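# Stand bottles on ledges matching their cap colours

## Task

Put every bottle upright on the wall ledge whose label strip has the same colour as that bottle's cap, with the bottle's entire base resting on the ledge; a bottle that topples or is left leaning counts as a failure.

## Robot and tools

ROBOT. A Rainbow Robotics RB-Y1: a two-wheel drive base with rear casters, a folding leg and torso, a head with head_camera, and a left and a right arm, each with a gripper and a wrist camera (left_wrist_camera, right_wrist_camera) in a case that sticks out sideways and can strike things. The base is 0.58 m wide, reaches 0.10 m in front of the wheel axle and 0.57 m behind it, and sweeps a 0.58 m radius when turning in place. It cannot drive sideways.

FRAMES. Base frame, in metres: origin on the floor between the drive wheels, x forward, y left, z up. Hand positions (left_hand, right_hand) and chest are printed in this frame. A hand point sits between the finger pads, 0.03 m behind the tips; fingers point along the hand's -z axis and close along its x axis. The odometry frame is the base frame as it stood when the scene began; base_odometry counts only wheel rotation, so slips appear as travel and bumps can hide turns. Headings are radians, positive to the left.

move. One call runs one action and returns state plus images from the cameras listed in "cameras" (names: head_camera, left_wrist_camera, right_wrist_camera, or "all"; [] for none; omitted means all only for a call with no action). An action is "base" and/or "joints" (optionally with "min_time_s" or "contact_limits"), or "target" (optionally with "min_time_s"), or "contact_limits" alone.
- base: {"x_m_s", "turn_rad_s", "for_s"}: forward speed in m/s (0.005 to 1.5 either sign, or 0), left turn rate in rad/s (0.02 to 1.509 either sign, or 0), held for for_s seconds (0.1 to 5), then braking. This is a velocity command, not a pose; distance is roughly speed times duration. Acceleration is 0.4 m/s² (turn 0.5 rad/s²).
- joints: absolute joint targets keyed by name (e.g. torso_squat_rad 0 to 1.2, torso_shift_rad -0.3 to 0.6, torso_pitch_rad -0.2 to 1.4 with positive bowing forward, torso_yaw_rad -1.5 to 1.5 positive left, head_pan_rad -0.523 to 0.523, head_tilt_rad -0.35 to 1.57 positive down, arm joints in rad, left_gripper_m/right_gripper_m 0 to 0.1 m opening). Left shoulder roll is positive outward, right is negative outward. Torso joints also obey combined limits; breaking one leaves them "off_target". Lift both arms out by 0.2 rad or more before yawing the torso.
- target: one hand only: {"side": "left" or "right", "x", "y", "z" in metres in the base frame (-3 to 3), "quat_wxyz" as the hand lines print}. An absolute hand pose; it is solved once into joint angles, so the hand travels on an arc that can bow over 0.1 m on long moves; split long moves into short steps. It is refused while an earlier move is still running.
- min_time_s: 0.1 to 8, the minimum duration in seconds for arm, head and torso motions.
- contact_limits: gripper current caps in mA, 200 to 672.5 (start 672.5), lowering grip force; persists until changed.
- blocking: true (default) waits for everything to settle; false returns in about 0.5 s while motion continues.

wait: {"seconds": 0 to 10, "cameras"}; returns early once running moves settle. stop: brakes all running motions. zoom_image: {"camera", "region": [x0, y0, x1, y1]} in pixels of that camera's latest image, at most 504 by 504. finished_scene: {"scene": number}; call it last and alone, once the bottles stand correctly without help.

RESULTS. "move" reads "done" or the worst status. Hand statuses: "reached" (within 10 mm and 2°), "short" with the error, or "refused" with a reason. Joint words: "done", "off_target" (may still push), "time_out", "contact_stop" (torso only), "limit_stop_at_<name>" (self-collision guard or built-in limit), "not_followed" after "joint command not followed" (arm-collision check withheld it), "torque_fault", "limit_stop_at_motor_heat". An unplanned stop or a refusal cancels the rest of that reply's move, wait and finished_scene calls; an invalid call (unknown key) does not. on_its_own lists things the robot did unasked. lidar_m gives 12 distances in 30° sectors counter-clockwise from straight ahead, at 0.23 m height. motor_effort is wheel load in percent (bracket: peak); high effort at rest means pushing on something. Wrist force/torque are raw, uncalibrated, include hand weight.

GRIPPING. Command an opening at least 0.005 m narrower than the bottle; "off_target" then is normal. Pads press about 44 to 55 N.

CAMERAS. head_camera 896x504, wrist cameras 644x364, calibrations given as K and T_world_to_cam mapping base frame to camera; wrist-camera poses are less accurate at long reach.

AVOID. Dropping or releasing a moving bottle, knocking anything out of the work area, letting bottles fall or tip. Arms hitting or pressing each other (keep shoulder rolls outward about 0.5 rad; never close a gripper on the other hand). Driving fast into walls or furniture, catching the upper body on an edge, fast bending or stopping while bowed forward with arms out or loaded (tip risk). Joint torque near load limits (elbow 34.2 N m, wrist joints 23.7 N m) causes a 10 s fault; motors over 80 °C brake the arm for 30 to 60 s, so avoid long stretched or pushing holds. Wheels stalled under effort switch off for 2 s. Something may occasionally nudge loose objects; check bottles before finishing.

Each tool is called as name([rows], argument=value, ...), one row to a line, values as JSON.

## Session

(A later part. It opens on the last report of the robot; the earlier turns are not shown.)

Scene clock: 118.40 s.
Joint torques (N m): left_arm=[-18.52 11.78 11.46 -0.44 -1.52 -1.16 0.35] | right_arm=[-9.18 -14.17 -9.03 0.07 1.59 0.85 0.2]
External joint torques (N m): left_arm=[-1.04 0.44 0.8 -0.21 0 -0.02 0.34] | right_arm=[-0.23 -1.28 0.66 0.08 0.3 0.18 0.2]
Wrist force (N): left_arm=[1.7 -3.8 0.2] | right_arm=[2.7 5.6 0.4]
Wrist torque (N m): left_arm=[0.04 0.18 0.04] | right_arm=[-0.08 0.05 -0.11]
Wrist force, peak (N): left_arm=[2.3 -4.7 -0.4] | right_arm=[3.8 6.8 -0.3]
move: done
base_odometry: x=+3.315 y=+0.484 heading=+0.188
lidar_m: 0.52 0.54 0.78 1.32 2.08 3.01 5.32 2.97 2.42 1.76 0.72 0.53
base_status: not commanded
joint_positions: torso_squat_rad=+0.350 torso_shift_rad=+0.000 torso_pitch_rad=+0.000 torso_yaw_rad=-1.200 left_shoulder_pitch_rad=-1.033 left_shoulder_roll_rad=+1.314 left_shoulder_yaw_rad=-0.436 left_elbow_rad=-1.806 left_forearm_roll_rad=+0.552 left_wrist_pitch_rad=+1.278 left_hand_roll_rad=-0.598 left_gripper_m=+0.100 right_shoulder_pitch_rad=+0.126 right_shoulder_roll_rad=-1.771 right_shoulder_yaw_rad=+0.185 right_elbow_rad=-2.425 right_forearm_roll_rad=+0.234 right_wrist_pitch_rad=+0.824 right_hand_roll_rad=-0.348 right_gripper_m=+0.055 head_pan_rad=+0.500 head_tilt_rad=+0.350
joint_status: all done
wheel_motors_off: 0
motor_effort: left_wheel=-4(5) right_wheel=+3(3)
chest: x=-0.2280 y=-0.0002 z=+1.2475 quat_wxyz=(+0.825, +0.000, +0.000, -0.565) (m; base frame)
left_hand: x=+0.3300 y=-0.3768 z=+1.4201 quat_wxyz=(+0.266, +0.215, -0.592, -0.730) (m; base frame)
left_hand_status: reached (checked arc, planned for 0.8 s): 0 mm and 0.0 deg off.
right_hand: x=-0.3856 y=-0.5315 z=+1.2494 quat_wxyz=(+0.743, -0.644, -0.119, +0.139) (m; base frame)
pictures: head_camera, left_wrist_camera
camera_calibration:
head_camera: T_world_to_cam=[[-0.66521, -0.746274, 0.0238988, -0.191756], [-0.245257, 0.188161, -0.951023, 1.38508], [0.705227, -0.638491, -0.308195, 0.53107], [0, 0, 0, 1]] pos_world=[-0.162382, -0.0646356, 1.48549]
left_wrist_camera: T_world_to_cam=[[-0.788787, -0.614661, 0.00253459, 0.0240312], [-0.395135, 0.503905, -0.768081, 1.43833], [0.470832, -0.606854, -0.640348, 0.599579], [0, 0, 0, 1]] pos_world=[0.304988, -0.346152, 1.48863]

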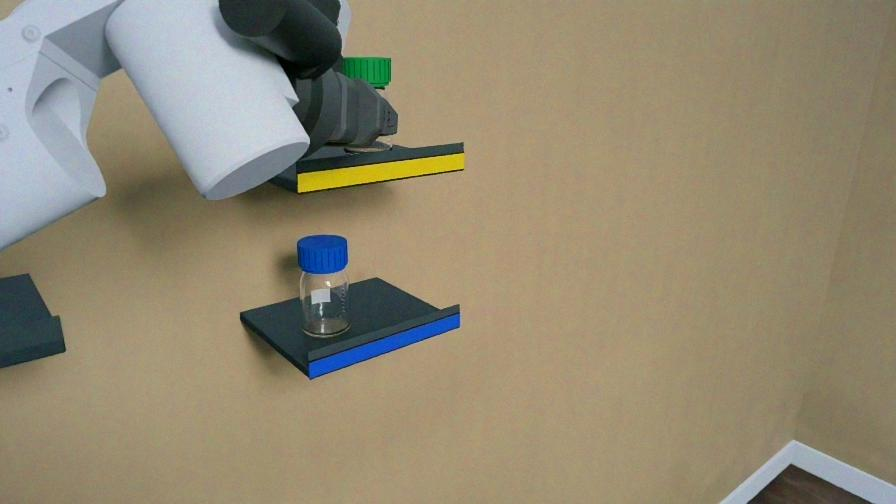

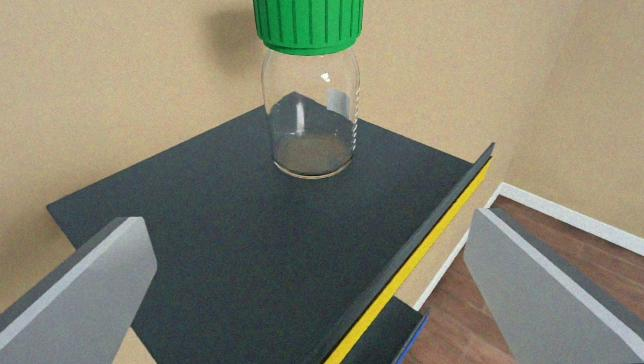

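move(target={"side": "left", "x": 0.376, "y": -0.4316, "z": 1.418, "quat_wxyz": [0.2658, 0.2152, -0.5914, -0.7302]})

move(target={"side": "left", "x": 0.4145, "y": -0.4775, "z": 1.4165, "quat_wxyz": [0.2658, 0.2152, -0.5914, -0.7302]}, cameras=["left_wrist_camera"])

move(joints={"left_gripper_m": 0.045}, cameras=["left_wrist_camera"])

Scene clock: 121.83 s.
Joint torques (N m): left_arm=[-21.72 12.48 8.26 -2 -1.15 -1.37 0.45] | right_arm=[-9.51 -14.02 -9.24 -0.13 1.38 0.61 0.26]
External joint torques (N m): left_arm=[-0.81 0.96 -1.53 0.51 0.04 0.05 0.44] | right_arm=[-0.56 -1.13 0.45 -0.12 0.09 -0.05 0.27]
Wrist force (N): left_arm=[1.9 -4.1 0.0] | right_arm=[3.1 5.6 -0.9]
Wrist torque (N m): left_arm=[0.06 0.24 0.02] | right_arm=[-0.10 0.05 -0.14]
Wrist force, peak (N): left_arm=[2.7 -4.5 -0.4] | right_arm=[2.3 7.1 -0.4]
move: done
base_odometry: x=+3.315 y=+0.484 heading=+0.188
lidar_m: 0.52 0.55 0.79 1.32 2.08 3.02 5.32 2.97 2.41 1.77 0.71 0.53
base_status: not commanded
joint_positions: torso_squat_rad=+0.350 torso_shift_rad=+0.000 torso_pitch_rad=+0.000 torso_yaw_rad=-1.200 left_shoulder_pitch_rad=-1.155 left_shoulder_roll_rad=+1.139 left_shoulder_yaw_rad=-0.481 left_elbow_rad=-1.418 left_forearm_roll_rad=+0.497 left_wrist_pitch_rad=+1.096 left_hand_roll_rad=-0.776 left_gripper_m=+0.100 right_shoulder_pitch_rad=+0.126 right_shoulder_roll_rad=-1.771 right_shoulder_yaw_rad=+0.185 right_elbow_rad=-2.425 right_forearm_roll_rad=+0.234 right_wrist_pitch_rad=+0.824 right_hand_roll_rad=-0.348 right_gripper_m=+0.055 head_pan_rad=+0.500 head_tilt_rad=+0.350
joint_status: all done
wheel_motors_off: 0
motor_effort: left_wheel=-4(4) right_wheel=+2(3)
chest: x=-0.2281 y=-0.0002 z=+1.2475 quat_wxyz=(+0.825, +0.000, +0.000, -0.565) (m; base frame)
left_hand: x=+0.3755 y=-0.4312 z=+1.4183 quat_wxyz=(+0.266, +0.215, -0.592, -0.730) (m; base frame)
left_hand_status: reached (checked arc, planned for 0.7 s): 1 mm and 0.1 deg off.
right_hand: x=-0.3856 y=-0.5315 z=+1.2494 quat_wxyz=(+0.743, -0.644, -0.119, +0.139) (m; base frame)
pictures: none

Scene clock: 123.17 s.
Joint torques (N m): left_arm=[-24.14 12.42 5.42 -4.27 -0.82 -1.59 0.45] | right_arm=[-8.78 -14.07 -9.22 -0.08 1.59 0.85 0.16]
External joint torques (N m): left_arm=[-0.22 1.4 -1.75 0.56 -0.06 0.09 0.43] | right_arm=[0.17 -1.17 0.47 -0.07 0.3 0.18 0.17]
Wrist force (N): left_arm=[2.0 -3.6 0.1] | right_arm=[2.9 5.7 -0.7]
Wrist torque (N m): left_arm=[-0.01 0.21 0.03] | right_arm=[-0.11 0.06 -0.14]
Wrist force, peak (N): left_arm=[2.3 -4.3 -0.8] | right_arm=[2.9 7.1 0.1]
move: done
base_odometry: x=+3.315 y=+0.484 heading=+0.188
lidar_m: 0.52 0.55 0.78 1.31 2.08 3.01 5.32 2.97 2.42 1.76 0.72 0.54
base_status: not commanded
joint_positions: torso_squat_rad=+0.350 torso_shift_rad=+0.000 torso_pitch_rad=+0.000 torso_yaw_rad=-1.200 left_shoulder_pitch_rad=-1.325 left_shoulder_roll_rad=+0.962 left_shoulder_yaw_rad=-0.501 left_elbow_rad=-0.948 left_forearm_roll_rad=+0.488 left_wrist_pitch_rad=+0.879 left_hand_roll_rad=-0.980 left_gripper_m=+0.100 right_shoulder_pitch_rad=+0.126 right_shoulder_roll_rad=-1.771 right_shoulder_yaw_rad=+0.185 right_elbow_rad=-2.425 right_forearm_roll_rad=+0.234 right_wrist_pitch_rad=+0.824 right_hand_roll_rad=-0.348 right_gripper_m=+0.055 head_pan_rad=+0.500 head_tilt_rad=+0.350
joint_status: all done
wheel_motors_off: 0
motor_effort: left_wheel=-3(4) right_wheel=+1(2)
chest: x=-0.2281 y=-0.0002 z=+1.2475 quat_wxyz=(+0.825, +0.000, +0.000, -0.565) (m; base frame)
left_hand: x=+0.4143 y=-0.4775 z=+1.4169 quat_wxyz=(+0.266, +0.215, -0.592, -0.730) (m; base frame)
left_hand_status: reached (checked arc, planned for 0.8 s): 0 mm and 0.1 deg off.
right_hand: x=-0.3856 y=-0.5315 z=+1.2494 quat_wxyz=(+0.743, -0.644, -0.119, +0.139) (m; base frame)
pictures: left_wrist_camera
camera_calibration:
left_wrist_camera: T_world_to_cam=[[-0.789008, -0.614376, 0.00302404, 0.0281828], [-0.394941, 0.503417, -0.768501, 1.5202], [0.470626, -0.607547, -0.639842, 0.495804], [0, 0, 0, 1]] pos_world=[0.389288, -0.446756, 1.48543]

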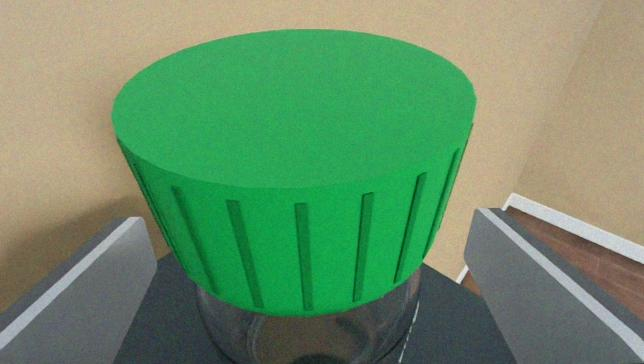

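Scene clock: 124.30 s.
Joint torques (N m): left_arm=[-24.27 12.01 5.75 -4.37 -0.8 -1.6 0.33] | right_arm=[-9.09 -14.35 -9.23 -0.06 1.41 0.86 -0.02]
External joint torques (N m): left_arm=[-0.35 1 -1.42 0.46 -0.04 0.08 0.32] | right_arm=[-0.14 -1.45 0.46 -0.05 0.12 0.19 -0.01]
Wrist force (N): left_arm=[1.2 -3.7 0.4] | right_arm=[3.0 6.2 -0.9]
Wrist torque (N m): left_arm=[0.03 0.18 0.03] | right_arm=[-0.19 0.02 -0.13]
Wrist force, peak (N): left_arm=[2.5 -3.7 -0.2] | right_arm=[3.5 6.7 -0.9]
move: off_target
base_odometry: x=+3.315 y=+0.484 heading=+0.188
lidar_m: 0.52 0.55 0.78 1.32 2.08 3.01 5.32 2.97 2.41 1.76 0.72 0.54
base_status: not commanded
joint_positions: torso_squat_rad=+0.350 torso_shift_rad=+0.000 torso_pitch_rad=+0.000 torso_yaw_rad=-1.200 left_shoulder_pitch_rad=-1.325 left_shoulder_roll_rad=+0.962 left_shoulder_yaw_rad=-0.501 left_elbow_rad=-0.948 left_forearm_roll_rad=+0.488 left_wrist_pitch_rad=+0.879 left_hand_roll_rad=-0.980 left_gripper_m=+0.055 right_shoulder_pitch_rad=+0.126 right_shoulder_roll_rad=-1.771 right_shoulder_yaw_rad=+0.185 right_elbow_rad=-2.425 right_forearm_roll_rad=+0.234 right_wrist_pitch_rad=+0.824 right_hand_roll_rad=-0.348 right_gripper_m=+0.055 head_pan_rad=+0.500 head_tilt_rad=+0.350
joint_status: left_gripper_m off_target (ended at +0.055, target +0.045)
wheel_motors_off: 0
motor_effort: left_wheel=-3(4) right_wheel=+2(2)
chest: x=-0.2281 y=-0.0002 z=+1.2475 quat_wxyz=(+0.825, +0.000, +0.000, -0.565) (m; base frame)
left_hand: x=+0.4143 y=-0.4774 z=+1.4169 quat_wxyz=(+0.266, +0.215, -0.592, -0.730) (m; base frame)
right_hand: x=-0.3856 y=-0.5315 z=+1.2494 quat_wxyz=(+0.743, -0.644, -0.119, +0.139) (m; base frame)
pictures: left_wrist_camera
camera_calibration:
left_wrist_camera: T_world_to_cam=[[-0.789008, -0.614376, 0.00302404, 0.0281828], [-0.394941, 0.503417, -0.768501, 1.5202], [0.470626, -0.607547, -0.639842, 0.495804], [0, 0, 0, 1]] pos_world=[0.389288, -0.446756, 1.48543]

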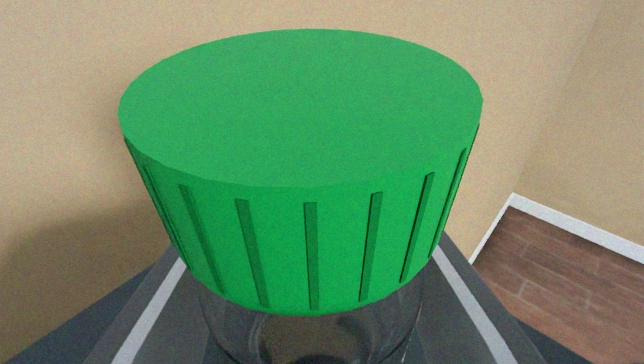

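move(target={"side": "left", "x": 0.411, "y": -0.473, "z": 1.453, "quat_wxyz": [0.2658, 0.2152, -0.5914, -0.7302]})

move(target={"side": "left", "x": 0.26, "y": -0.292, "z": 1.455, "quat_wxyz": [0.2658, 0.2152, -0.5914, -0.7302]})

move(joints={"torso_yaw_rad": 0.0, "head_pan_rad": 0.3, "head_tilt_rad": 0.4}, min_time_s=1.6, cameras=["head_camera", "right_wrist_camera"])

move(target={"side": "left", "x": 0.35, "y": 0.343, "z": 1.457, "quat_wxyz": [0.5495, 0.4450, -0.4450, -0.5495]})

move(target={"side": "left", "x": 0.441, "y": 0.341, "z": 1.452, "quat_wxyz": [0.5495, 0.4450, -0.4450, -0.5495]}, cameras=["head_camera", "left_wrist_camera"])

Scene clock: 127.27 s.
Joint torques (N m): left_arm=[-25.25 11.4 6.07 -4.63 -0.84 -2.16 0.29] | right_arm=[-8.93 -13.86 -9.14 -0.11 1.53 0.69 0.09]
External joint torques (N m): left_arm=[-1.41 1.32 -0.39 0.34 -0.15 -0.41 0.28] | right_arm=[0.03 -0.96 0.55 -0.1 0.24 0.03 0.09]
Wrist force (N): left_arm=[1.8 -5.1 -0.3] | right_arm=[3.2 5.9 -0.6]
Wrist torque (N m): left_arm=[0.02 0.22 0.02] | right_arm=[-0.13 0.11 -0.16]
Wrist force, peak (N): left_arm=[1.6 -7.0 -1.5] | right_arm=[3.8 6.6 -0.7]
move: done
base_odometry: x=+3.315 y=+0.484 heading=+0.188
lidar_m: 0.52 0.55 0.78 1.32 2.08 3.01 5.32 2.97 2.42 1.76 0.72 0.53
base_status: not commanded
joint_positions: torso_squat_rad=+0.350 torso_shift_rad=+0.000 torso_pitch_rad=+0.000 torso_yaw_rad=-1.200 left_shoulder_pitch_rad=-1.424 left_shoulder_roll_rad=+0.960 left_shoulder_yaw_rad=-0.500 left_elbow_rad=-0.884 left_forearm_roll_rad=+0.528 left_wrist_pitch_rad=+0.919 left_hand_roll_rad=-1.053 left_gripper_m=+0.055 right_shoulder_pitch_rad=+0.126 right_shoulder_roll_rad=-1.771 right_shoulder_yaw_rad=+0.185 right_elbow_rad=-2.425 right_forearm_roll_rad=+0.234 right_wrist_pitch_rad=+0.824 right_hand_roll_rad=-0.348 right_gripper_m=+0.055 head_pan_rad=+0.500 head_tilt_rad=+0.350
joint_status: all done
wheel_motors_off: 0
motor_effort: left_wheel=-3(4) right_wheel=+3(3)
chest: x=-0.2281 y=-0.0002 z=+1.2475 quat_wxyz=(+0.825, +0.000, +0.000, -0.565) (m; base frame)
left_hand: x=+0.4109 y=-0.4729 z=+1.4532 quat_wxyz=(+0.266, +0.215, -0.592, -0.730) (m; base frame)
left_hand_status: reached (checked arc, planned for 0.4 s): 0 mm and 0.0 deg off.
right_hand: x=-0.3856 y=-0.5315 z=+1.2495 quat_wxyz=(+0.743, -0.644, -0.119, +0.139) (m; base frame)
pictures: none

Scene clock: 129.20 s.
Joint torques (N m): left_arm=[-13.98 10.08 10.9 2.89 -2.08 -1.2 -0.07] | right_arm=[-8.92 -13.87 -9.54 -0.3 1.61 0.75 0.34]
External joint torques (N m): left_arm=[-1.44 0.66 1.71 -0.27 -0.29 -0.35 -0.08] | right_arm=[0.03 -0.97 0.15 -0.29 0.31 0.09 0.34]
Wrist force (N): left_arm=[1.3 -4.9 -0.6] | right_arm=[3.4 5.9 0.4]
Wrist torque (N m): left_arm=[-0.02 0.16 -0.10] | right_arm=[-0.16 0.14 -0.14]
Wrist force, peak (N): left_arm=[2.2 -6.3 -1.4] | right_arm=[3.0 6.9 -0.6]
move: done
base_odometry: x=+3.315 y=+0.484 heading=+0.188
lidar_m: 0.52 0.55 0.78 1.32 2.08 3.02 5.32 2.97 2.41 1.76 0.71 0.54
base_status: not commanded
joint_positions: torso_squat_rad=+0.350 torso_shift_rad=+0.000 torso_pitch_rad=+0.000 torso_yaw_rad=-1.200 left_shoulder_pitch_rad=-1.041 left_shoulder_roll_rad=+1.551 left_shoulder_yaw_rad=-0.316 left_elbow_rad=-2.192 left_forearm_roll_rad=+0.781 left_wrist_pitch_rad=+1.530 left_hand_roll_rad=-0.429 left_gripper_m=+0.055 right_shoulder_pitch_rad=+0.126 right_shoulder_roll_rad=-1.771 right_shoulder_yaw_rad=+0.185 right_elbow_rad=-2.425 right_forearm_roll_rad=+0.234 right_wrist_pitch_rad=+0.824 right_hand_roll_rad=-0.348 right_gripper_m=+0.055 head_pan_rad=+0.500 head_tilt_rad=+0.350
joint_status: all done
wheel_motors_off: 0
motor_effort: left_wheel=-3(3) right_wheel=+1(2)
chest: x=-0.2280 y=-0.0002 z=+1.2475 quat_wxyz=(+0.825, +0.000, +0.000, -0.565) (m; base frame)
left_hand: x=+0.2601 y=-0.2920 z=+1.4549 quat_wxyz=(+0.266, +0.216, -0.591, -0.730) (m; base frame)
left_hand_status: reached (checked arc, planned for 1.3 s): 0 mm and 0.1 deg off.
right_hand: x=-0.3855 y=-0.5315 z=+1.2495 quat_wxyz=(+0.743, -0.644, -0.119, +0.139) (m; base frame)
pictures: none

Scene clock: 131.10 s.
Joint torques (N m): left_arm=[-13.63 10.07 10.43 3.15 -1.93 -1.09 0] | right_arm=[-9.4 -14.1 -9.53 0.04 1.4 0.8 0.25]
External joint torques (N m): left_arm=[-1.1 0.63 1.23 -0.02 -0.13 -0.24 -0.01] | right_arm=[-0.45 -1.2 0.16 0.06 0.11 0.13 0.26]
Wrist force (N): left_arm=[1.5 -5.0 -0.6] | right_arm=[3.2 5.1 -0.1]
Wrist torque (N m): left_arm=[-0.02 0.18 -0.07] | right_arm=[-0.05 0.11 -0.13]
Wrist force, peak (N): left_arm=[3.1 -5.1 -0.9] | right_arm=[3.8 6.3 -1.3]
move: done
base_odometry: x=+3.315 y=+0.484 heading=+0.188
lidar_m: 0.52 0.55 0.78 1.32 2.08 3.02 5.32 2.96 2.42 1.77 0.71 0.54
base_status: not commanded
joint_positions: torso_squat_rad=+0.350 torso_shift_rad=+0.000 torso_pitch_rad=+0.000 torso_yaw_rad=+0.000 left_shoulder_pitch_rad=-1.041 left_shoulder_roll_rad=+1.551 left_shoulder_yaw_rad=-0.316 left_elbow_rad=-2.192 left_forearm_roll_rad=+0.780 left_wrist_pitch_rad=+1.530 left_hand_roll_rad=-0.429 left_gripper_m=+0.055 right_shoulder_pitch_rad=+0.126 right_shoulder_roll_rad=-1.771 right_shoulder_yaw_rad=+0.185 right_elbow_rad=-2.425 right_forearm_roll_rad=+0.234 right_wrist_pitch_rad=+0.824 right_hand_roll_rad=-0.348 right_gripper_m=+0.055 head_pan_rad=+0.300 head_tilt_rad=+0.400
joint_status: all done
wheel_motors_off: 0
motor_effort: left_wheel=-1(5) right_wheel=-1(5)
chest: x=-0.2280 y=-0.0002 z=+1.2475 quat_wxyz=(+1.000, +0.000, +0.000, +0.000) (m; base frame)
left_hand: x=+0.2207 y=+0.3489 z=+1.4553 quat_wxyz=(+0.632, +0.512, -0.366, -0.452) (m; base frame)
right_hand: x=+0.2102 y=-0.3395 z=+1.2496 quat_wxyz=(+0.535, -0.464, -0.462, +0.534) (m; base frame)
pictures: head_camera, right_wrist_camera
camera_calibration:
head_camera: T_world_to_cam=[[0.269936, -0.962548, 0.0252332, 0.0235835], [-0.335227, -0.118513, -0.934654, 1.34234], [0.902639, 0.243838, -0.354663, 0.64239], [0, 0, 0, 1]] pos_world=[-0.136225, 0.0251452, 1.48186]
right_wrist_camera: T_world_to_cam=[[-0.0121799, -0.998431, 0.0546549, -0.409515], [-0.613885, -0.0356792, -0.788589, 1.12934], [0.789301, -0.0431568, -0.612488, 0.65697], [0, 0, 0, 1]] pos_world=[0.169748, -0.340226, 1.31535]

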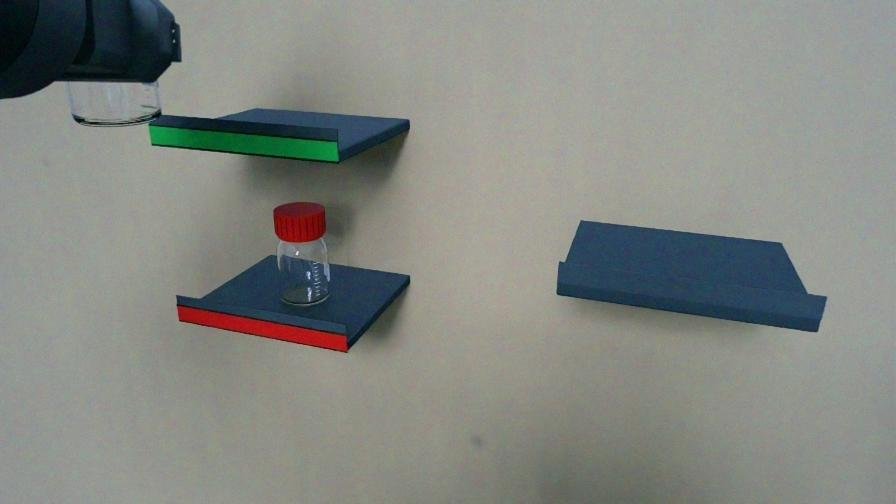

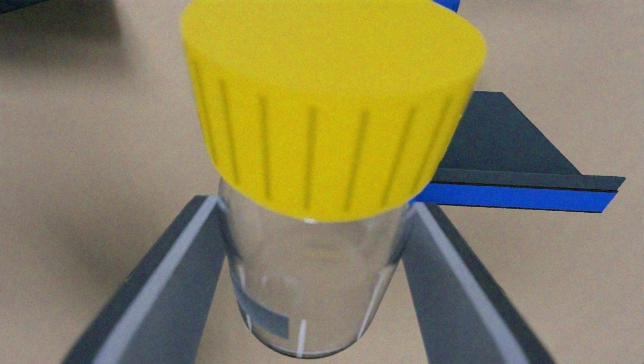

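Scene clock: 132.43 s.
Joint torques (N m): left_arm=[-20.48 12.95 10.26 -0.53 -1.16 -1.94 0.68] | right_arm=[-8.77 -14.05 -9.32 -0.3 1.34 0.82 0.23]
External joint torques (N m): left_arm=[-2.27 1.69 0 0.32 -0.28 -0.27 0.67] | right_arm=[0.19 -1.16 0.37 -0.27 0.05 0.16 0.23]
Wrist force (N): left_arm=[2.0 -5.4 -0.4] | right_arm=[3.0 6.0 -0.4]
Wrist torque (N m): left_arm=[0.05 0.24 0.02] | right_arm=[-0.18 0.07 -0.12]
Wrist force, peak (N): left_arm=[2.7 -6.0 0.1] | right_arm=[3.5 6.5 0.8]
move: done
base_odometry: x=+3.315 y=+0.484 heading=+0.188
lidar_m: 0.52 0.55 0.77 1.32 2.08 3.02 5.32 2.98 2.42 1.77 0.71 0.54
base_status: not commanded
joint_positions: torso_squat_rad=+0.350 torso_shift_rad=+0.000 torso_pitch_rad=+0.000 torso_yaw_rad=+0.000 left_shoulder_pitch_rad=-1.100 left_shoulder_roll_rad=+1.282 left_shoulder_yaw_rad=-0.363 left_elbow_rad=-1.620 left_forearm_roll_rad=+0.886 left_wrist_pitch_rad=+1.027 left_hand_roll_rad=-0.973 left_gripper_m=+0.055 right_shoulder_pitch_rad=+0.126 right_shoulder_roll_rad=-1.771 right_shoulder_yaw_rad=+0.185 right_elbow_rad=-2.425 right_forearm_roll_rad=+0.234 right_wrist_pitch_rad=+0.824 right_hand_roll_rad=-0.348 right_gripper_m=+0.055 head_pan_rad=+0.300 head_tilt_rad=+0.400
joint_status: all done
wheel_motors_off: 0
motor_effort: left_wheel=-1(1) right_wheel=+0(2)
chest: x=-0.2280 y=-0.0002 z=+1.2475 quat_wxyz=(+1.000, +0.000, +0.000, +0.000) (m; base frame)
left_hand: x=+0.3494 y=+0.3423 z=+1.4568 quat_wxyz=(+0.549, +0.446, -0.446, -0.548) (m; base frame)
left_hand_status: reached (checked arc, planned for 0.9 s): 1 mm and 0.2 deg off.
right_hand: x=+0.2101 y=-0.3396 z=+1.2496 quat_wxyz=(+0.535, -0.464, -0.462, +0.534) (m; base frame)
pictures: none

Scene clock: 134.07 s.
Joint torques (N m): left_arm=[-24.41 12.37 6.8 -4.27 -0.55 -2.24 0.54] | right_arm=[-9.09 -14.52 -9.94 -0.23 1.48 0.8 0.32]
External joint torques (N m): left_arm=[-1.2 1.93 -1.05 0.06 -0.19 -0.31 0.53] | right_arm=[-0.13 -1.62 -0.24 -0.2 0.19 0.13 0.33]
Wrist force (N): left_arm=[1.5 -5.0 -0.4] | right_arm=[2.9 4.9 0.0]
Wrist torque (N m): left_arm=[-0.02 0.18 0.04] | right_arm=[-0.03 0.05 -0.19]
Wrist force, peak (N): left_arm=[2.1 -5.8 -1.0] | right_arm=[3.0 6.6 -0.6]
move: done
base_odometry: x=+3.315 y=+0.484 heading=+0.188
lidar_m: 0.52 0.56 0.78 1.31 2.08 3.01 5.32 2.97 2.41 1.77 0.72 0.54
base_status: not commanded
joint_positions: torso_squat_rad=+0.350 torso_shift_rad=+0.000 torso_pitch_rad=+0.000 torso_yaw_rad=+0.000 left_shoulder_pitch_rad=-1.344 left_shoulder_roll_rad=+0.986 left_shoulder_yaw_rad=-0.440 left_elbow_rad=-1.061 left_forearm_roll_rad=+0.840 left_wrist_pitch_rad=+0.881 left_hand_roll_rad=-1.274 left_gripper_m=+0.055 right_shoulder_pitch_rad=+0.126 right_shoulder_roll_rad=-1.771 right_shoulder_yaw_rad=+0.185 right_elbow_rad=-2.425 right_forearm_roll_rad=+0.234 right_wrist_pitch_rad=+0.824 right_hand_roll_rad=-0.348 right_gripper_m=+0.055 head_pan_rad=+0.300 head_tilt_rad=+0.400
joint_status: all done
wheel_motors_off: 0
motor_effort: left_wheel=+0(2) right_wheel=+0(1)
chest: x=-0.2280 y=-0.0002 z=+1.2475 quat_wxyz=(+1.000, +0.000, +0.000, +0.000) (m; base frame)
left_hand: x=+0.4407 y=+0.3407 z=+1.4521 quat_wxyz=(+0.549, +0.446, -0.445, -0.549) (m; base frame)
left_hand_status: reached (checked arc, planned for 0.9 s): 0 mm and 0.1 deg off.
right_hand: x=+0.2101 y=-0.3396 z=+1.2496 quat_wxyz=(+0.535, -0.464, -0.462, +0.534) (m; base frame)
pictures: head_camera, left_wrist_camera
camera_calibration:
head_camera: T_world_to_cam=[[0.269816, -0.962583, 0.0251783, 0.0235531], [-0.335263, -0.118423, -0.934652, 1.34231], [0.902662, 0.243743, -0.354671, 0.642431], [0, 0, 0, 1]] pos_world=[-0.136224, 0.0250454, 1.48186]
left_wrist_camera: T_world_to_cam=[[-0.0356063, -0.999362, 0.00267347, 0.351294], [-0.639116, 0.0207143, -0.768832, 1.41828], [0.768286, -0.0290839, -0.639446, 0.674098], [0, 0, 0, 1]] pos_world=[0.401052, 0.341296, 1.52053]

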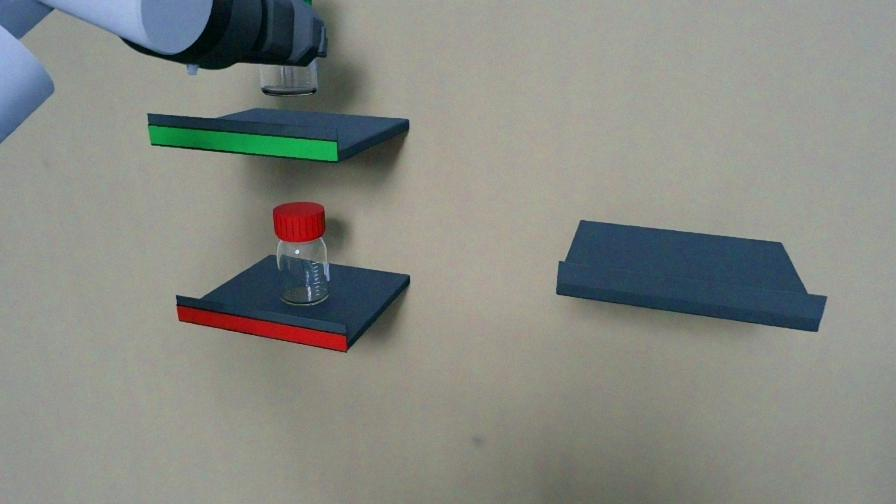

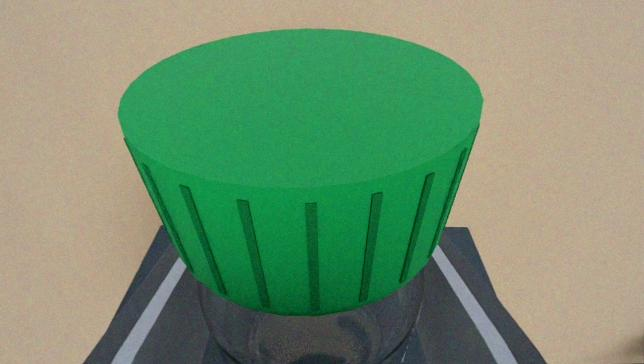

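move(target={"side": "left", "x": 0.441, "y": 0.341, "z": 1.424, "quat_wxyz": [0.5495, 0.4450, -0.4450, -0.5495]})

move(target={"side": "left", "x": 0.441, "y": 0.341, "z": 1.418, "quat_wxyz": [0.5495, 0.4450, -0.4450, -0.5495]}, cameras=["left_wrist_camera"])

move(target={"side": "right", "x": 0.22, "y": -0.37, "z": 1.37, "quat_wxyz": [0.5337, -0.4639, -0.4639, 0.5337]})

move(target={"side": "right", "x": 0.25, "y": -0.41, "z": 1.47, "quat_wxyz": [0.5337, -0.4639, -0.4639, 0.5337]}, cameras=["right_wrist_camera"])

Scene clock: 136.63 s.
Joint torques (N m): left_arm=[-25.37 12.86 8.4 -5.33 -0.68 -2.53 0.35] | right_arm=[-8.53 -13.59 -9.34 0 1.63 0.88 0.16]
External joint torques (N m): left_arm=[-2.28 1.82 -0.06 -1.13 -0.28 -0.63 0.34] | right_arm=[0.43 -0.7 0.35 0.03 0.34 0.22 0.16]
Wrist force (N): left_arm=[1.9 -5.2 -0.5] | right_arm=[2.8 6.3 0.0]
Wrist torque (N m): left_arm=[0.01 0.20 -0.10] | right_arm=[-0.18 0.05 -0.12]
Wrist force, peak (N): left_arm=[2.4 -7.5 -1.3] | right_arm=[4.4 6.3 -0.9]
move: done
base_odometry: x=+3.315 y=+0.484 heading=+0.188
lidar_m: 0.52 0.54 0.78 1.31 2.08 3.02 5.32 2.97 2.42 1.76 0.71 0.54
base_status: not commanded
joint_positions: torso_squat_rad=+0.350 torso_shift_rad=+0.000 torso_pitch_rad=+0.000 torso_yaw_rad=+0.000 left_shoulder_pitch_rad=-1.264 left_shoulder_roll_rad=+0.995 left_shoulder_yaw_rad=-0.440 left_elbow_rad=-1.125 left_forearm_roll_rad=+0.824 left_wrist_pitch_rad=+0.851 left_hand_roll_rad=-1.234 left_gripper_m=+0.055 right_shoulder_pitch_rad=+0.126 right_shoulder_roll_rad=-1.771 right_shoulder_yaw_rad=+0.185 right_elbow_rad=-2.425 right_forearm_roll_rad=+0.234 right_wrist_pitch_rad=+0.824 right_hand_roll_rad=-0.348 right_gripper_m=+0.055 head_pan_rad=+0.300 head_tilt_rad=+0.400
joint_status: all done
wheel_motors_off: 0
motor_effort: left_wheel=-2(2) right_wheel=+1(1)
chest: x=-0.2280 y=-0.0002 z=+1.2475 quat_wxyz=(+1.000, +0.000, +0.000, +0.000) (m; base frame)
left_hand: x=+0.4414 y=+0.3407 z=+1.4241 quat_wxyz=(+0.550, +0.442, -0.444, -0.552) (m; base frame)
left_hand_status: reached (checked arc, planned for 0.3 s): 0 mm and 0.5 deg off.
right_hand: x=+0.2102 y=-0.3396 z=+1.2496 quat_wxyz=(+0.535, -0.464, -0.462, +0.534) (m; base frame)
pictures: none

Scene clock: 137.17 s.
Joint torques (N m): left_arm=[-22.39 11.54 8.82 -4.3 -0.34 -1.43 0.35] | right_arm=[-9 -14.04 -9.83 0.23 1.33 0.78 0.18]
External joint torques (N m): left_arm=[0.62 0.34 0.17 -0.16 0.1 0.46 0.34] | right_arm=[-0.04 -1.14 -0.14 0.25 0.04 0.11 0.19]
Wrist force (N): left_arm=[0.5 -0.8 1.8] | right_arm=[2.9 6.1 0.0]
Wrist torque (N m): left_arm=[0.11 0.18 -0.10] | right_arm=[-0.16 0.02 -0.13]
Wrist force, peak (N): left_arm=[1.9 -5.2 -0.5] | right_arm=[3.7 6.3 -0.2]
move: done
base_odometry: x=+3.315 y=+0.484 heading=+0.188
lidar_m: 0.52 0.55 0.77 1.32 2.08 3.01 5.32 2.97 2.42 1.77 0.72 0.54
base_status: not commanded
joint_positions: torso_squat_rad=+0.350 torso_shift_rad=+0.000 torso_pitch_rad=+0.000 torso_yaw_rad=+0.000 left_shoulder_pitch_rad=-1.240 left_shoulder_roll_rad=+0.998 left_shoulder_yaw_rad=-0.439 left_elbow_rad=-1.151 left_forearm_roll_rad=+0.805 left_wrist_pitch_rad=+0.839 left_hand_roll_rad=-1.209 left_gripper_m=+0.055 right_shoulder_pitch_rad=+0.126 right_shoulder_roll_rad=-1.771 right_shoulder_yaw_rad=+0.185 right_elbow_rad=-2.425 right_forearm_roll_rad=+0.234 right_wrist_pitch_rad=+0.824 right_hand_roll_rad=-0.348 right_gripper_m=+0.055 head_pan_rad=+0.300 head_tilt_rad=+0.400
joint_status: all done
wheel_motors_off: 0
motor_effort: left_wheel=-2(2) right_wheel=+1(1)
chest: x=-0.2280 y=-0.0002 z=+1.2475 quat_wxyz=(+1.000, +0.000, +0.000, +0.000) (m; base frame)
left_hand: x=+0.4409 y=+0.3409 z=+1.4186 quat_wxyz=(+0.549, +0.445, -0.445, -0.550) (m; base frame)
left_hand_status: reached (checked arc, planned for 0.2 s): 1 mm and 0.1 deg off.
right_hand: x=+0.2102 y=-0.3395 z=+1.2496 quat_wxyz=(+0.535, -0.464, -0.462, +0.534) (m; base frame)
pictures: left_wrist_camera
camera_calibration:
left_wrist_camera: T_world_to_cam=[[-0.0376372, -0.999288, 0.00247208, 0.352688], [-0.64045, 0.0222228, -0.767678, 1.39115], [0.767077, -0.0304765, -0.640831, 0.655466], [0, 0, 0, 1]] pos_world=[0.401445, 0.341498, 1.48713]

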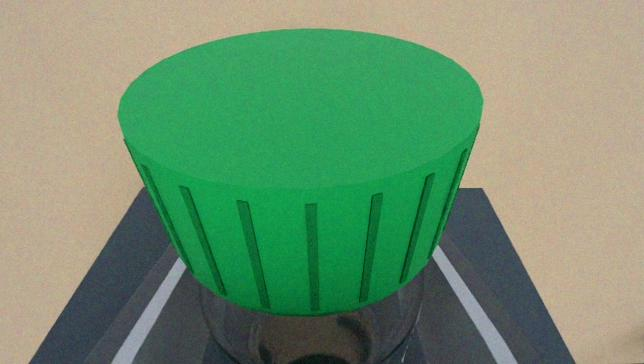

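Scene clock: 138.33 s.
Joint torques (N m): left_arm=[-22.02 11.94 8.8 -3.86 -0.42 -1.47 0.42] | right_arm=[-8.78 -13.61 -6.52 5.21 0.68 1.71 0.15]
External joint torques (N m): left_arm=[0.98 0.74 0.15 0.28 0.01 0.41 0.41] | right_arm=[-0.69 -1.14 1.9 -0.39 0.11 0.43 0.15]
Wrist force (N): left_arm=[1.4 -1.8 1.0] | right_arm=[3.1 5.6 -0.4]
Wrist torque (N m): left_arm=[0.08 0.20 -0.09] | right_arm=[-0.13 0.09 -0.11]
Wrist force, peak (N): left_arm=[3.2 -1.1 1.4] | right_arm=[2.7 7.9 -0.2]
move: done
base_odometry: x=+3.315 y=+0.484 heading=+0.188
lidar_m: 0.52 0.55 0.78 1.32 2.08 3.01 5.32 2.96 2.42 1.76 0.71 0.54
base_status: not commanded
joint_positions: torso_squat_rad=+0.350 torso_shift_rad=+0.000 torso_pitch_rad=+0.000 torso_yaw_rad=+0.000 left_shoulder_pitch_rad=-1.240 left_shoulder_roll_rad=+0.998 left_shoulder_yaw_rad=-0.439 left_elbow_rad=-1.151 left_forearm_roll_rad=+0.805 left_wrist_pitch_rad=+0.839 left_hand_roll_rad=-1.209 left_gripper_m=+0.055 right_shoulder_pitch_rad=-0.408 right_shoulder_roll_rad=-2.287 right_shoulder_yaw_rad=+0.534 right_elbow_rad=-2.297 right_forearm_roll_rad=+0.067 right_wrist_pitch_rad=+0.499 right_hand_roll_rad=-0.716 right_gripper_m=+0.055 head_pan_rad=+0.300 head_tilt_rad=+0.400
joint_status: all done
wheel_motors_off: 0
motor_effort: left_wheel=-2(2) right_wheel=+1(1)
chest: x=-0.2280 y=-0.0002 z=+1.2475 quat_wxyz=(+1.000, +0.000, +0.000, +0.000) (m; base frame)
left_hand: x=+0.4409 y=+0.3408 z=+1.4187 quat_wxyz=(+0.549, +0.445, -0.445, -0.550) (m; base frame)
right_hand: x=+0.2197 y=-0.3700 z=+1.3695 quat_wxyz=(+0.535, -0.465, -0.461, +0.533) (m; base frame)
right_hand_status: reached (checked arc, planned for 0.8 s): 1 mm and 0.4 deg off.
pictures: none

Scene clock: 139.43 s.
Joint torques (N m): left_arm=[-22.13 11.43 8.41 -3.77 -0.48 -1.3 0.41] | right_arm=[-8.18 -14.42 -7.82 7.44 0.1 1.92 -0.2]
External joint torques (N m): left_arm=[0.88 0.24 -0.24 0.37 -0.04 0.59 0.39] | right_arm=[0.84 -1.39 0.3 -0.31 0.13 0.61 -0.19]
Wrist force (N): left_arm=[1.2 -1.7 0.9] | right_arm=[2.7 5.3 -0.1]
Wrist torque (N m): left_arm=[0.11 0.20 -0.09] | right_arm=[-0.10 0.06 -0.09]
Wrist force, peak (N): left_arm=[3.6 -1.3 1.2] | right_arm=[3.9 7.6 -1.2]
move: done
base_odometry: x=+3.315 y=+0.484 heading=+0.188
lidar_m: 0.52 0.55 0.78 1.31 2.08 3.01 5.32 2.97 2.41 1.77 0.71 0.54
base_status: not commanded
joint_positions: torso_squat_rad=+0.350 torso_shift_rad=+0.000 torso_pitch_rad=+0.000 torso_yaw_rad=+0.000 left_shoulder_pitch_rad=-1.240 left_shoulder_roll_rad=+0.998 left_shoulder_yaw_rad=-0.439 left_elbow_rad=-1.151 left_forearm_roll_rad=+0.805 left_wrist_pitch_rad=+0.839 left_hand_roll_rad=-1.209 left_gripper_m=+0.055 right_shoulder_pitch_rad=-0.280 right_shoulder_roll_rad=-2.427 right_shoulder_yaw_rad=+0.333 right_elbow_rad=-1.907 right_forearm_roll_rad=-0.089 right_wrist_pitch_rad=+0.099 right_hand_roll_rad=-0.734 right_gripper_m=+0.055 head_pan_rad=+0.300 head_tilt_rad=+0.400
joint_status: all done
wheel_motors_off: 0
motor_effort: left_wheel=-1(2) right_wheel=+1(2)
chest: x=-0.2280 y=-0.0002 z=+1.2475 quat_wxyz=(+1.000, +0.000, +0.000, +0.000) (m; base frame)
left_hand: x=+0.4409 y=+0.3408 z=+1.4187 quat_wxyz=(+0.549, +0.445, -0.445, -0.550) (m; base frame)
right_hand: x=+0.2500 y=-0.4098 z=+1.4700 quat_wxyz=(+0.533, -0.464, -0.464, +0.534) (m; base frame)
right_hand_status: reached (checked arc, planned for 0.7 s): 0 mm and 0.0 deg off.
pictures: right_wrist_camera
camera_calibration:
right_wrist_camera: T_world_to_cam=[[-0.00907725, -0.998539, 0.0532742, -0.490125], [-0.611768, -0.036597, -0.79019, 1.32656], [0.790985, -0.0397642, -0.610542, 0.755564], [0, 0, 0, 1]] pos_world=[0.20946, -0.410816, 1.53565]

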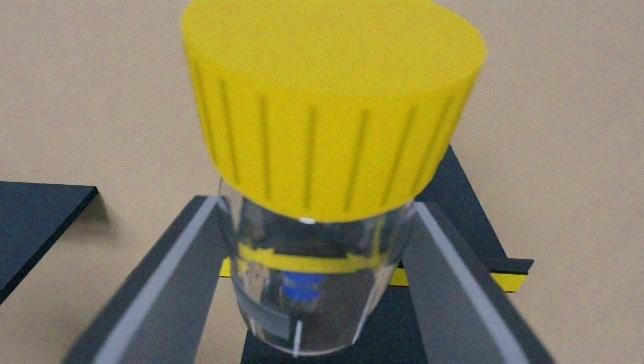

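move(joints={"left_gripper_m": 0.1})

move(target={"side": "left", "x": 0.37, "y": 0.341, "z": 1.422, "quat_wxyz": [0.5495, 0.4450, -0.4450, -0.5495]})

move(target={"side": "left", "x": 0.26, "y": 0.335, "z": 1.42, "quat_wxyz": [0.5495, 0.4450, -0.4450, -0.5495]})

move(target={"side": "right", "x": 0.32, "y": -0.425, "z": 1.467, "quat_wxyz": [0.5337, -0.4639, -0.4639, 0.5337]})

move(joints={"head_pan_rad": -0.35, "head_tilt_rad": 0.35})

move(target={"side": "right", "x": 0.378, "y": -0.436, "z": 1.462, "quat_wxyz": [0.5337, -0.4639, -0.4639, 0.5337]}, cameras=["right_wrist_camera", "head_camera"])

Scene clock: 142.57 s.
Joint torques (N m): left_arm=[-23.03 11.43 8.64 -3.68 -0.4 -1.8 0.25] | right_arm=[-8.03 -14.56 -7.71 7.46 -0.02 1.74 -0.1]
External joint torques (N m): left_arm=[-0.02 0.23 -0.01 0.46 0.03 0.09 0.24] | right_arm=[0.99 -1.53 0.41 -0.28 0.01 0.43 -0.09]
Wrist force (N): left_arm=[1.4 -3.8 0.0] | right_arm=[2.8 5.8 -0.9]
Wrist torque (N m): left_arm=[0.05 0.15 -0.09] | right_arm=[-0.17 -0.01 -0.10]
Wrist force, peak (N): left_arm=[1.8 -4.1 0.1] | right_arm=[3.6 6.8 -1.0]
move: done
base_odometry: x=+3.315 y=+0.484 heading=+0.188
lidar_m: 0.52 0.55 0.78 1.31 2.08 3.01 5.32 2.97 2.41 1.77 0.71 0.54
base_status: not commanded
joint_positions: torso_squat_rad=+0.350 torso_shift_rad=+0.000 torso_pitch_rad=+0.000 torso_yaw_rad=+0.000 left_shoulder_pitch_rad=-1.239 left_shoulder_roll_rad=+0.998 left_shoulder_yaw_rad=-0.439 left_elbow_rad=-1.151 left_forearm_roll_rad=+0.805 left_wrist_pitch_rad=+0.839 left_hand_roll_rad=-1.209 left_gripper_m=+0.100 right_shoulder_pitch_rad=-0.280 right_shoulder_roll_rad=-2.427 right_shoulder_yaw_rad=+0.333 right_elbow_rad=-1.907 right_forearm_roll_rad=-0.089 right_wrist_pitch_rad=+0.099 right_hand_roll_rad=-0.734 right_gripper_m=+0.055 head_pan_rad=+0.300 head_tilt_rad=+0.400
joint_status: all done
wheel_motors_off: 0
motor_effort: left_wheel=-2(2) right_wheel=+1(1)
chest: x=-0.2280 y=-0.0002 z=+1.2475 quat_wxyz=(+1.000, +0.000, +0.000, +0.000) (m; base frame)
left_hand: x=+0.4409 y=+0.3409 z=+1.4186 quat_wxyz=(+0.549, +0.445, -0.445, -0.550) (m; base frame)
right_hand: x=+0.2500 y=-0.4098 z=+1.4700 quat_wxyz=(+0.533, -0.464, -0.464, +0.534) (m; base frame)
pictures: none

Scene clock: 143.87 s.
Joint torques (N m): left_arm=[-19.89 12.31 11.07 -2.22 -0.8 -2.08 0.08] | right_arm=[-9.18 -14.84 -8.17 7.89 0.02 1.53 -0.08]
External joint torques (N m): left_arm=[-0.76 0.47 0.5 -0.64 0.04 -0.41 0.06] | right_arm=[-0.16 -1.81 -0.05 0.15 0.05 0.22 -0.08]
Wrist force (N): left_arm=[1.7 -3.9 -0.1] | right_arm=[2.7 6.1 -0.6]
Wrist torque (N m): left_arm=[0.05 0.20 -0.09] | right_arm=[-0.20 0.04 -0.08]
Wrist force, peak (N): left_arm=[3.2 -3.6 0.2] | right_arm=[3.5 6.6 -0.6]
move: done
base_odometry: x=+3.315 y=+0.484 heading=+0.188
lidar_m: 0.52 0.55 0.78 1.32 2.08 3.02 5.32 2.97 2.42 1.77 0.71 0.54
base_status: not commanded
joint_positions: torso_squat_rad=+0.350 torso_shift_rad=+0.000 torso_pitch_rad=+0.000 torso_yaw_rad=+0.000 left_shoulder_pitch_rad=-1.046 left_shoulder_roll_rad=+1.222 left_shoulder_yaw_rad=-0.380 left_elbow_rad=-1.589 left_forearm_roll_rad=+0.817 left_wrist_pitch_rad=+0.960 left_hand_roll_rad=-0.969 left_gripper_m=+0.100 right_shoulder_pitch_rad=-0.280 right_shoulder_roll_rad=-2.427 right_shoulder_yaw_rad=+0.333 right_elbow_rad=-1.907 right_forearm_roll_rad=-0.089 right_wrist_pitch_rad=+0.099 right_hand_roll_rad=-0.734 right_gripper_m=+0.055 head_pan_rad=+0.300 head_tilt_rad=+0.400
joint_status: all done
wheel_motors_off: 0
motor_effort: left_wheel=-1(2) right_wheel=+1(2)
chest: x=-0.2280 y=-0.0002 z=+1.2475 quat_wxyz=(+1.000, +0.000, +0.000, +0.000) (m; base frame)
left_hand: x=+0.3702 y=+0.3408 z=+1.4222 quat_wxyz=(+0.549, +0.444, -0.445, -0.551) (m; base frame)
left_hand_status: reached (checked arc, planned for 0.8 s): 0 mm and 0.2 deg off.
right_hand: x=+0.2500 y=-0.4098 z=+1.4699 quat_wxyz=(+0.533, -0.464, -0.464, +0.534) (m; base frame)
pictures: none

Scene clock: 145.03 s.
Joint torques (N m): left_arm=[-12.86 13.07 11.04 2.73 -1.21 -1.25 -0.03] | right_arm=[-8.78 -14.65 -7.65 7.76 0.03 1.41 -0.21]
External joint torques (N m): left_arm=[-0.6 0.3 0.23 -0.04 0.03 -0.13 -0.04] | right_arm=[0.24 -1.62 0.47 0.02 0.06 0.11 -0.2]
Wrist force (N): left_arm=[1.9 -4.0 -0.1] | right_arm=[2.9 6.4 0.2]
Wrist torque (N m): left_arm=[0.06 0.21 -0.07] | right_arm=[-0.22 0.08 -0.13]
Wrist force, peak (N): left_arm=[1.1 -4.6 0.2] | right_arm=[3.7 6.6 -0.2]
move: done
base_odometry: x=+3.315 y=+0.484 heading=+0.188
lidar_m: 0.52 0.55 0.78 1.32 2.08 3.01 5.32 2.97 2.42 1.75 0.71 0.54
base_status: not commanded
joint_positions: torso_squat_rad=+0.350 torso_shift_rad=+0.000 torso_pitch_rad=+0.000 torso_yaw_rad=+0.000 left_shoulder_pitch_rad=-0.659 left_shoulder_roll_rad=+1.656 left_shoulder_yaw_rad=-0.164 left_elbow_rad=-2.099 left_forearm_roll_rad=+0.902 left_wrist_pitch_rad=+0.930 left_hand_roll_rad=-0.583 left_gripper_m=+0.100 right_shoulder_pitch_rad=-0.280 right_shoulder_roll_rad=-2.427 right_shoulder_yaw_rad=+0.333 right_elbow_rad=-1.907 right_forearm_roll_rad=-0.089 right_wrist_pitch_rad=+0.099 right_hand_roll_rad=-0.734 right_gripper_m=+0.055 head_pan_rad=+0.300 head_tilt_rad=+0.400
joint_status: all done
wheel_motors_off: 0
motor_effort: left_wheel=-1(2) right_wheel=+1(2)
chest: x=-0.2280 y=-0.0002 z=+1.2475 quat_wxyz=(+1.000, +0.000, +0.000, +0.000) (m; base frame)
left_hand: x=+0.2600 y=+0.3350 z=+1.4202 quat_wxyz=(+0.550, +0.445, -0.445, -0.550) (m; base frame)
left_hand_status: reached (checked arc, planned for 0.8 s): 0 mm and 0.0 deg off.
right_hand: x=+0.2500 y=-0.4099 z=+1.4699 quat_wxyz=(+0.533, -0.464, -0.464, +0.534) (m; base frame)
pictures: none

Scene clock: 146.27 s.
Joint torques (N m): left_arm=[-12.78 13.15 10.82 2.72 -1.39 -1.22 0.03] | right_arm=[-13.79 -12.74 -8.55 7.71 -0.2 1.41 -0.05]
External joint torques (N m): left_arm=[-0.51 0.37 0.01 -0.05 -0.15 -0.1 0.01] | right_arm=[-0.32 -1.2 -0.12 0.05 -0.09 0.14 -0.05]
Wrist force (N): left_arm=[1.9 -3.8 -0.2] | right_arm=[2.6 6.3 0.3]
Wrist torque (N m): left_arm=[0.03 0.22 -0.07] | right_arm=[-0.25 0.04 -0.32]
Wrist force, peak (N): left_arm=[2.1 -4.1 0.0] | right_arm=[3.1 7.8 -1.4]
move: done
base_odometry: x=+3.315 y=+0.484 heading=+0.188
lidar_m: 0.52 0.55 0.78 1.31 2.08 3.01 5.32 2.97 2.42 1.77 0.72 0.54
base_status: not commanded
joint_positions: torso_squat_rad=+0.350 torso_shift_rad=+0.000 torso_pitch_rad=+0.000 torso_yaw_rad=+0.000 left_shoulder_pitch_rad=-0.659 left_shoulder_roll_rad=+1.656 left_shoulder_yaw_rad=-0.164 left_elbow_rad=-2.099 left_forearm_roll_rad=+0.902 left_wrist_pitch_rad=+0.930 left_hand_roll_rad=-0.583 left_gripper_m=+0.100 right_shoulder_pitch_rad=+0.264 right_shoulder_roll_rad=-2.385 right_shoulder_yaw_rad=-0.143 right_elbow_rad=-1.593 right_forearm_roll_rad=-0.093 right_wrist_pitch_rad=+0.039 right_hand_roll_rad=-0.713 right_gripper_m=+0.055 head_pan_rad=+0.300 head_tilt_rad=+0.400
joint_status: all done
wheel_motors_off: 0
motor_effort: left_wheel=-2(2) right_wheel=+2(2)
chest: x=-0.2279 y=-0.0003 z=+1.2475 quat_wxyz=(+1.000, +0.000, +0.000, +0.000) (m; base frame)
left_hand: x=+0.2601 y=+0.3349 z=+1.4201 quat_wxyz=(+0.550, +0.445, -0.445, -0.550) (m; base frame)
right_hand: x=+0.3200 y=-0.4251 z=+1.4668 quat_wxyz=(+0.534, -0.464, -0.464, +0.534) (m; base frame)
right_hand_status: reached (checked arc, planned for 0.9 s): 0 mm and 0.0 deg off.
pictures: none

Scene clock: 147.37 s.
Joint torques (N m): left_arm=[-12.78 12.94 10.78 2.62 -1.26 -1.09 0.07] | right_arm=[-13.84 -13.07 -8.65 7.55 -0.12 1.24 0.03]
External joint torques (N m): left_arm=[-0.51 0.17 -0.04 -0.15 -0.02 0.03 0.05] | right_arm=[-0.37 -1.53 -0.22 -0.11 0 -0.03 0.04]
Wrist force (N): left_arm=[1.8 -3.7 0.3] | right_arm=[3.3 5.4 -0.2]
Wrist torque (N m): left_arm=[0.02 0.21 -0.08] | right_arm=[-0.15 0.15 -0.28]
Wrist force, peak (N): left_arm=[1.8 -3.9 0.1] | right_arm=[3.3 6.5 0.3]
move: done
base_odometry: x=+3.315 y=+0.484 heading=+0.188
lidar_m: 0.52 0.55 0.78 1.31 2.08 3.01 5.32 2.97 2.42 1.76 0.71 0.54
base_status: not commanded
joint_positions: torso_squat_rad=+0.350 torso_shift_rad=+0.000 torso_pitch_rad=+0.000 torso_yaw_rad=+0.000 left_shoulder_pitch_rad=-0.659 left_shoulder_roll_rad=+1.656 left_shoulder_yaw_rad=-0.164 left_elbow_rad=-2.099 left_forearm_roll_rad=+0.902 left_wrist_pitch_rad=+0.930 left_hand_roll_rad=-0.583 left_gripper_m=+0.100 right_shoulder_pitch_rad=+0.264 right_shoulder_roll_rad=-2.385 right_shoulder_yaw_rad=-0.143 right_elbow_rad=-1.593 right_forearm_roll_rad=-0.093 right_wrist_pitch_rad=+0.039 right_hand_roll_rad=-0.713 right_gripper_m=+0.055 head_pan_rad=-0.350 head_tilt_rad=+0.350
joint_status: all done
wheel_motors_off: 0
motor_effort: left_wheel=-2(2) right_wheel=+1(2)
chest: x=-0.2280 y=-0.0003 z=+1.2475 quat_wxyz=(+1.000, +0.000, +0.000, +0.000) (m; base frame)
left_hand: x=+0.2601 y=+0.3349 z=+1.4201 quat_wxyz=(+0.550, +0.445, -0.445, -0.550) (m; base frame)
right_hand: x=+0.3200 y=-0.4251 z=+1.4668 quat_wxyz=(+0.534, -0.464, -0.464, +0.534) (m; base frame)
pictures: none

Scene clock: 148.77 s.
Joint torques (N m): left_arm=[-12.84 13.2 10.86 2.68 -1.34 -1.37 -0.02] | right_arm=[-17.34 -7.14 -7.88 7.85 -0.26 1.62 -0.04]
External joint torques (N m): left_arm=[-0.57 0.42 0.05 -0.09 -0.1 -0.25 -0.03] | right_arm=[-0.12 -1.19 0.06 0.21 0 0.31 -0.04]
Wrist force (N): left_arm=[1.7 -3.6 0.1] | right_arm=[3.1 5.9 -0.1]
Wrist torque (N m): left_arm=[0.00 0.20 -0.08] | right_arm=[-0.17 0.05 -0.11]
Wrist force, peak (N): left_arm=[1.8 -4.0 0.1] | right_arm=[2.4 8.1 -1.0]
move: done
base_odometry: x=+3.315 y=+0.484 heading=+0.188
lidar_m: 0.51 0.55 0.78 1.31 2.08 3.01 5.32 2.97 2.42 1.77 0.71 0.54
base_status: not commanded
joint_positions: torso_squat_rad=+0.350 torso_shift_rad=+0.000 torso_pitch_rad=+0.000 torso_yaw_rad=+0.000 left_shoulder_pitch_rad=-0.659 left_shoulder_roll_rad=+1.656 left_shoulder_yaw_rad=-0.164 left_elbow_rad=-2.099 left_forearm_roll_rad=+0.902 left_wrist_pitch_rad=+0.930 left_hand_roll_rad=-0.583 left_gripper_m=+0.100 right_shoulder_pitch_rad=+0.719 right_shoulder_roll_rad=-2.455 right_shoulder_yaw_rad=-0.535 right_elbow_rad=-1.268 right_forearm_roll_rad=-0.067 right_wrist_pitch_rad=-0.058 right_hand_roll_rad=-0.733 right_gripper_m=+0.055 head_pan_rad=-0.350 head_tilt_rad=+0.350
joint_status: all done
wheel_motors_off: 0
motor_effort: left_wheel=-2(2) right_wheel=+2(2)
chest: x=-0.2280 y=-0.0002 z=+1.2475 quat_wxyz=(+1.000, +0.000, +0.000, +0.000) (m; base frame)
left_hand: x=+0.2601 y=+0.3350 z=+1.4201 quat_wxyz=(+0.550, +0.445, -0.445, -0.550) (m; base frame)
right_hand: x=+0.3777 y=-0.4364 z=+1.4620 quat_wxyz=(+0.535, -0.464, -0.463, +0.533) (m; base frame)
right_hand_status: reached (checked arc, planned for 0.8 s): 1 mm and 0.2 deg off.
pictures: head_camera, right_wrist_camera
camera_calibration:
head_camera: T_world_to_cam=[[-0.368952, -0.929144, 0.0238018, -0.10599], [-0.294873, 0.0927285, -0.951026, 1.37444], [0.881433, -0.357902, -0.308192, 0.570571], [0, 0, 0, 1]] pos_world=[-0.13674, -0.0217215, 1.48549]
right_wrist_camera: T_world_to_cam=[[-0.0124272, -0.998488, 0.0535528, -0.514187], [-0.613409, -0.0346828, -0.789003, 1.39711], [0.789667, -0.0426549, -0.612051, 0.650095], [0, 0, 0, 1]] pos_world=[0.337248, -0.437224, 1.52775]

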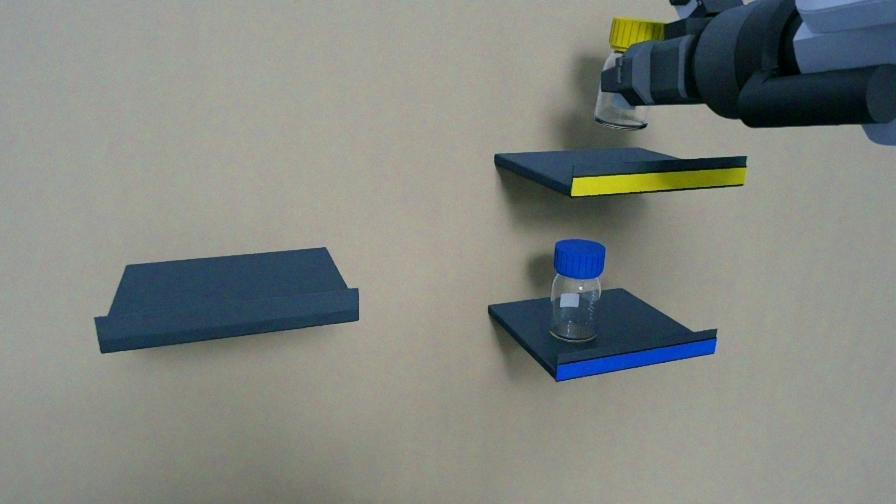

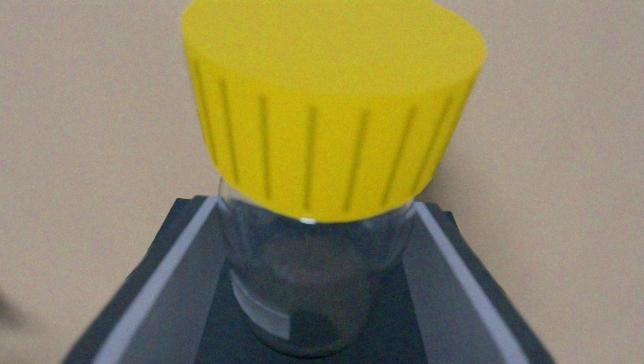

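zoom_image(camera="head_camera", region=[480, 0, 760, 210])

Scaled by 1.800 from the camera's 896x504 image, which has a finer 1280x720 frame.

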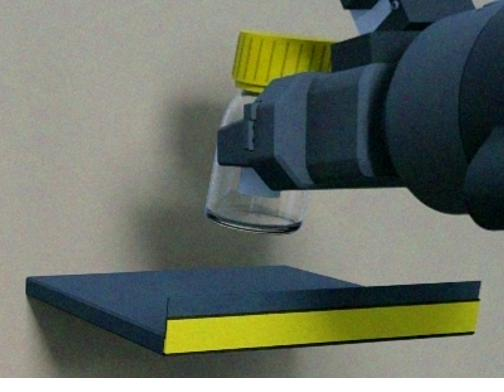

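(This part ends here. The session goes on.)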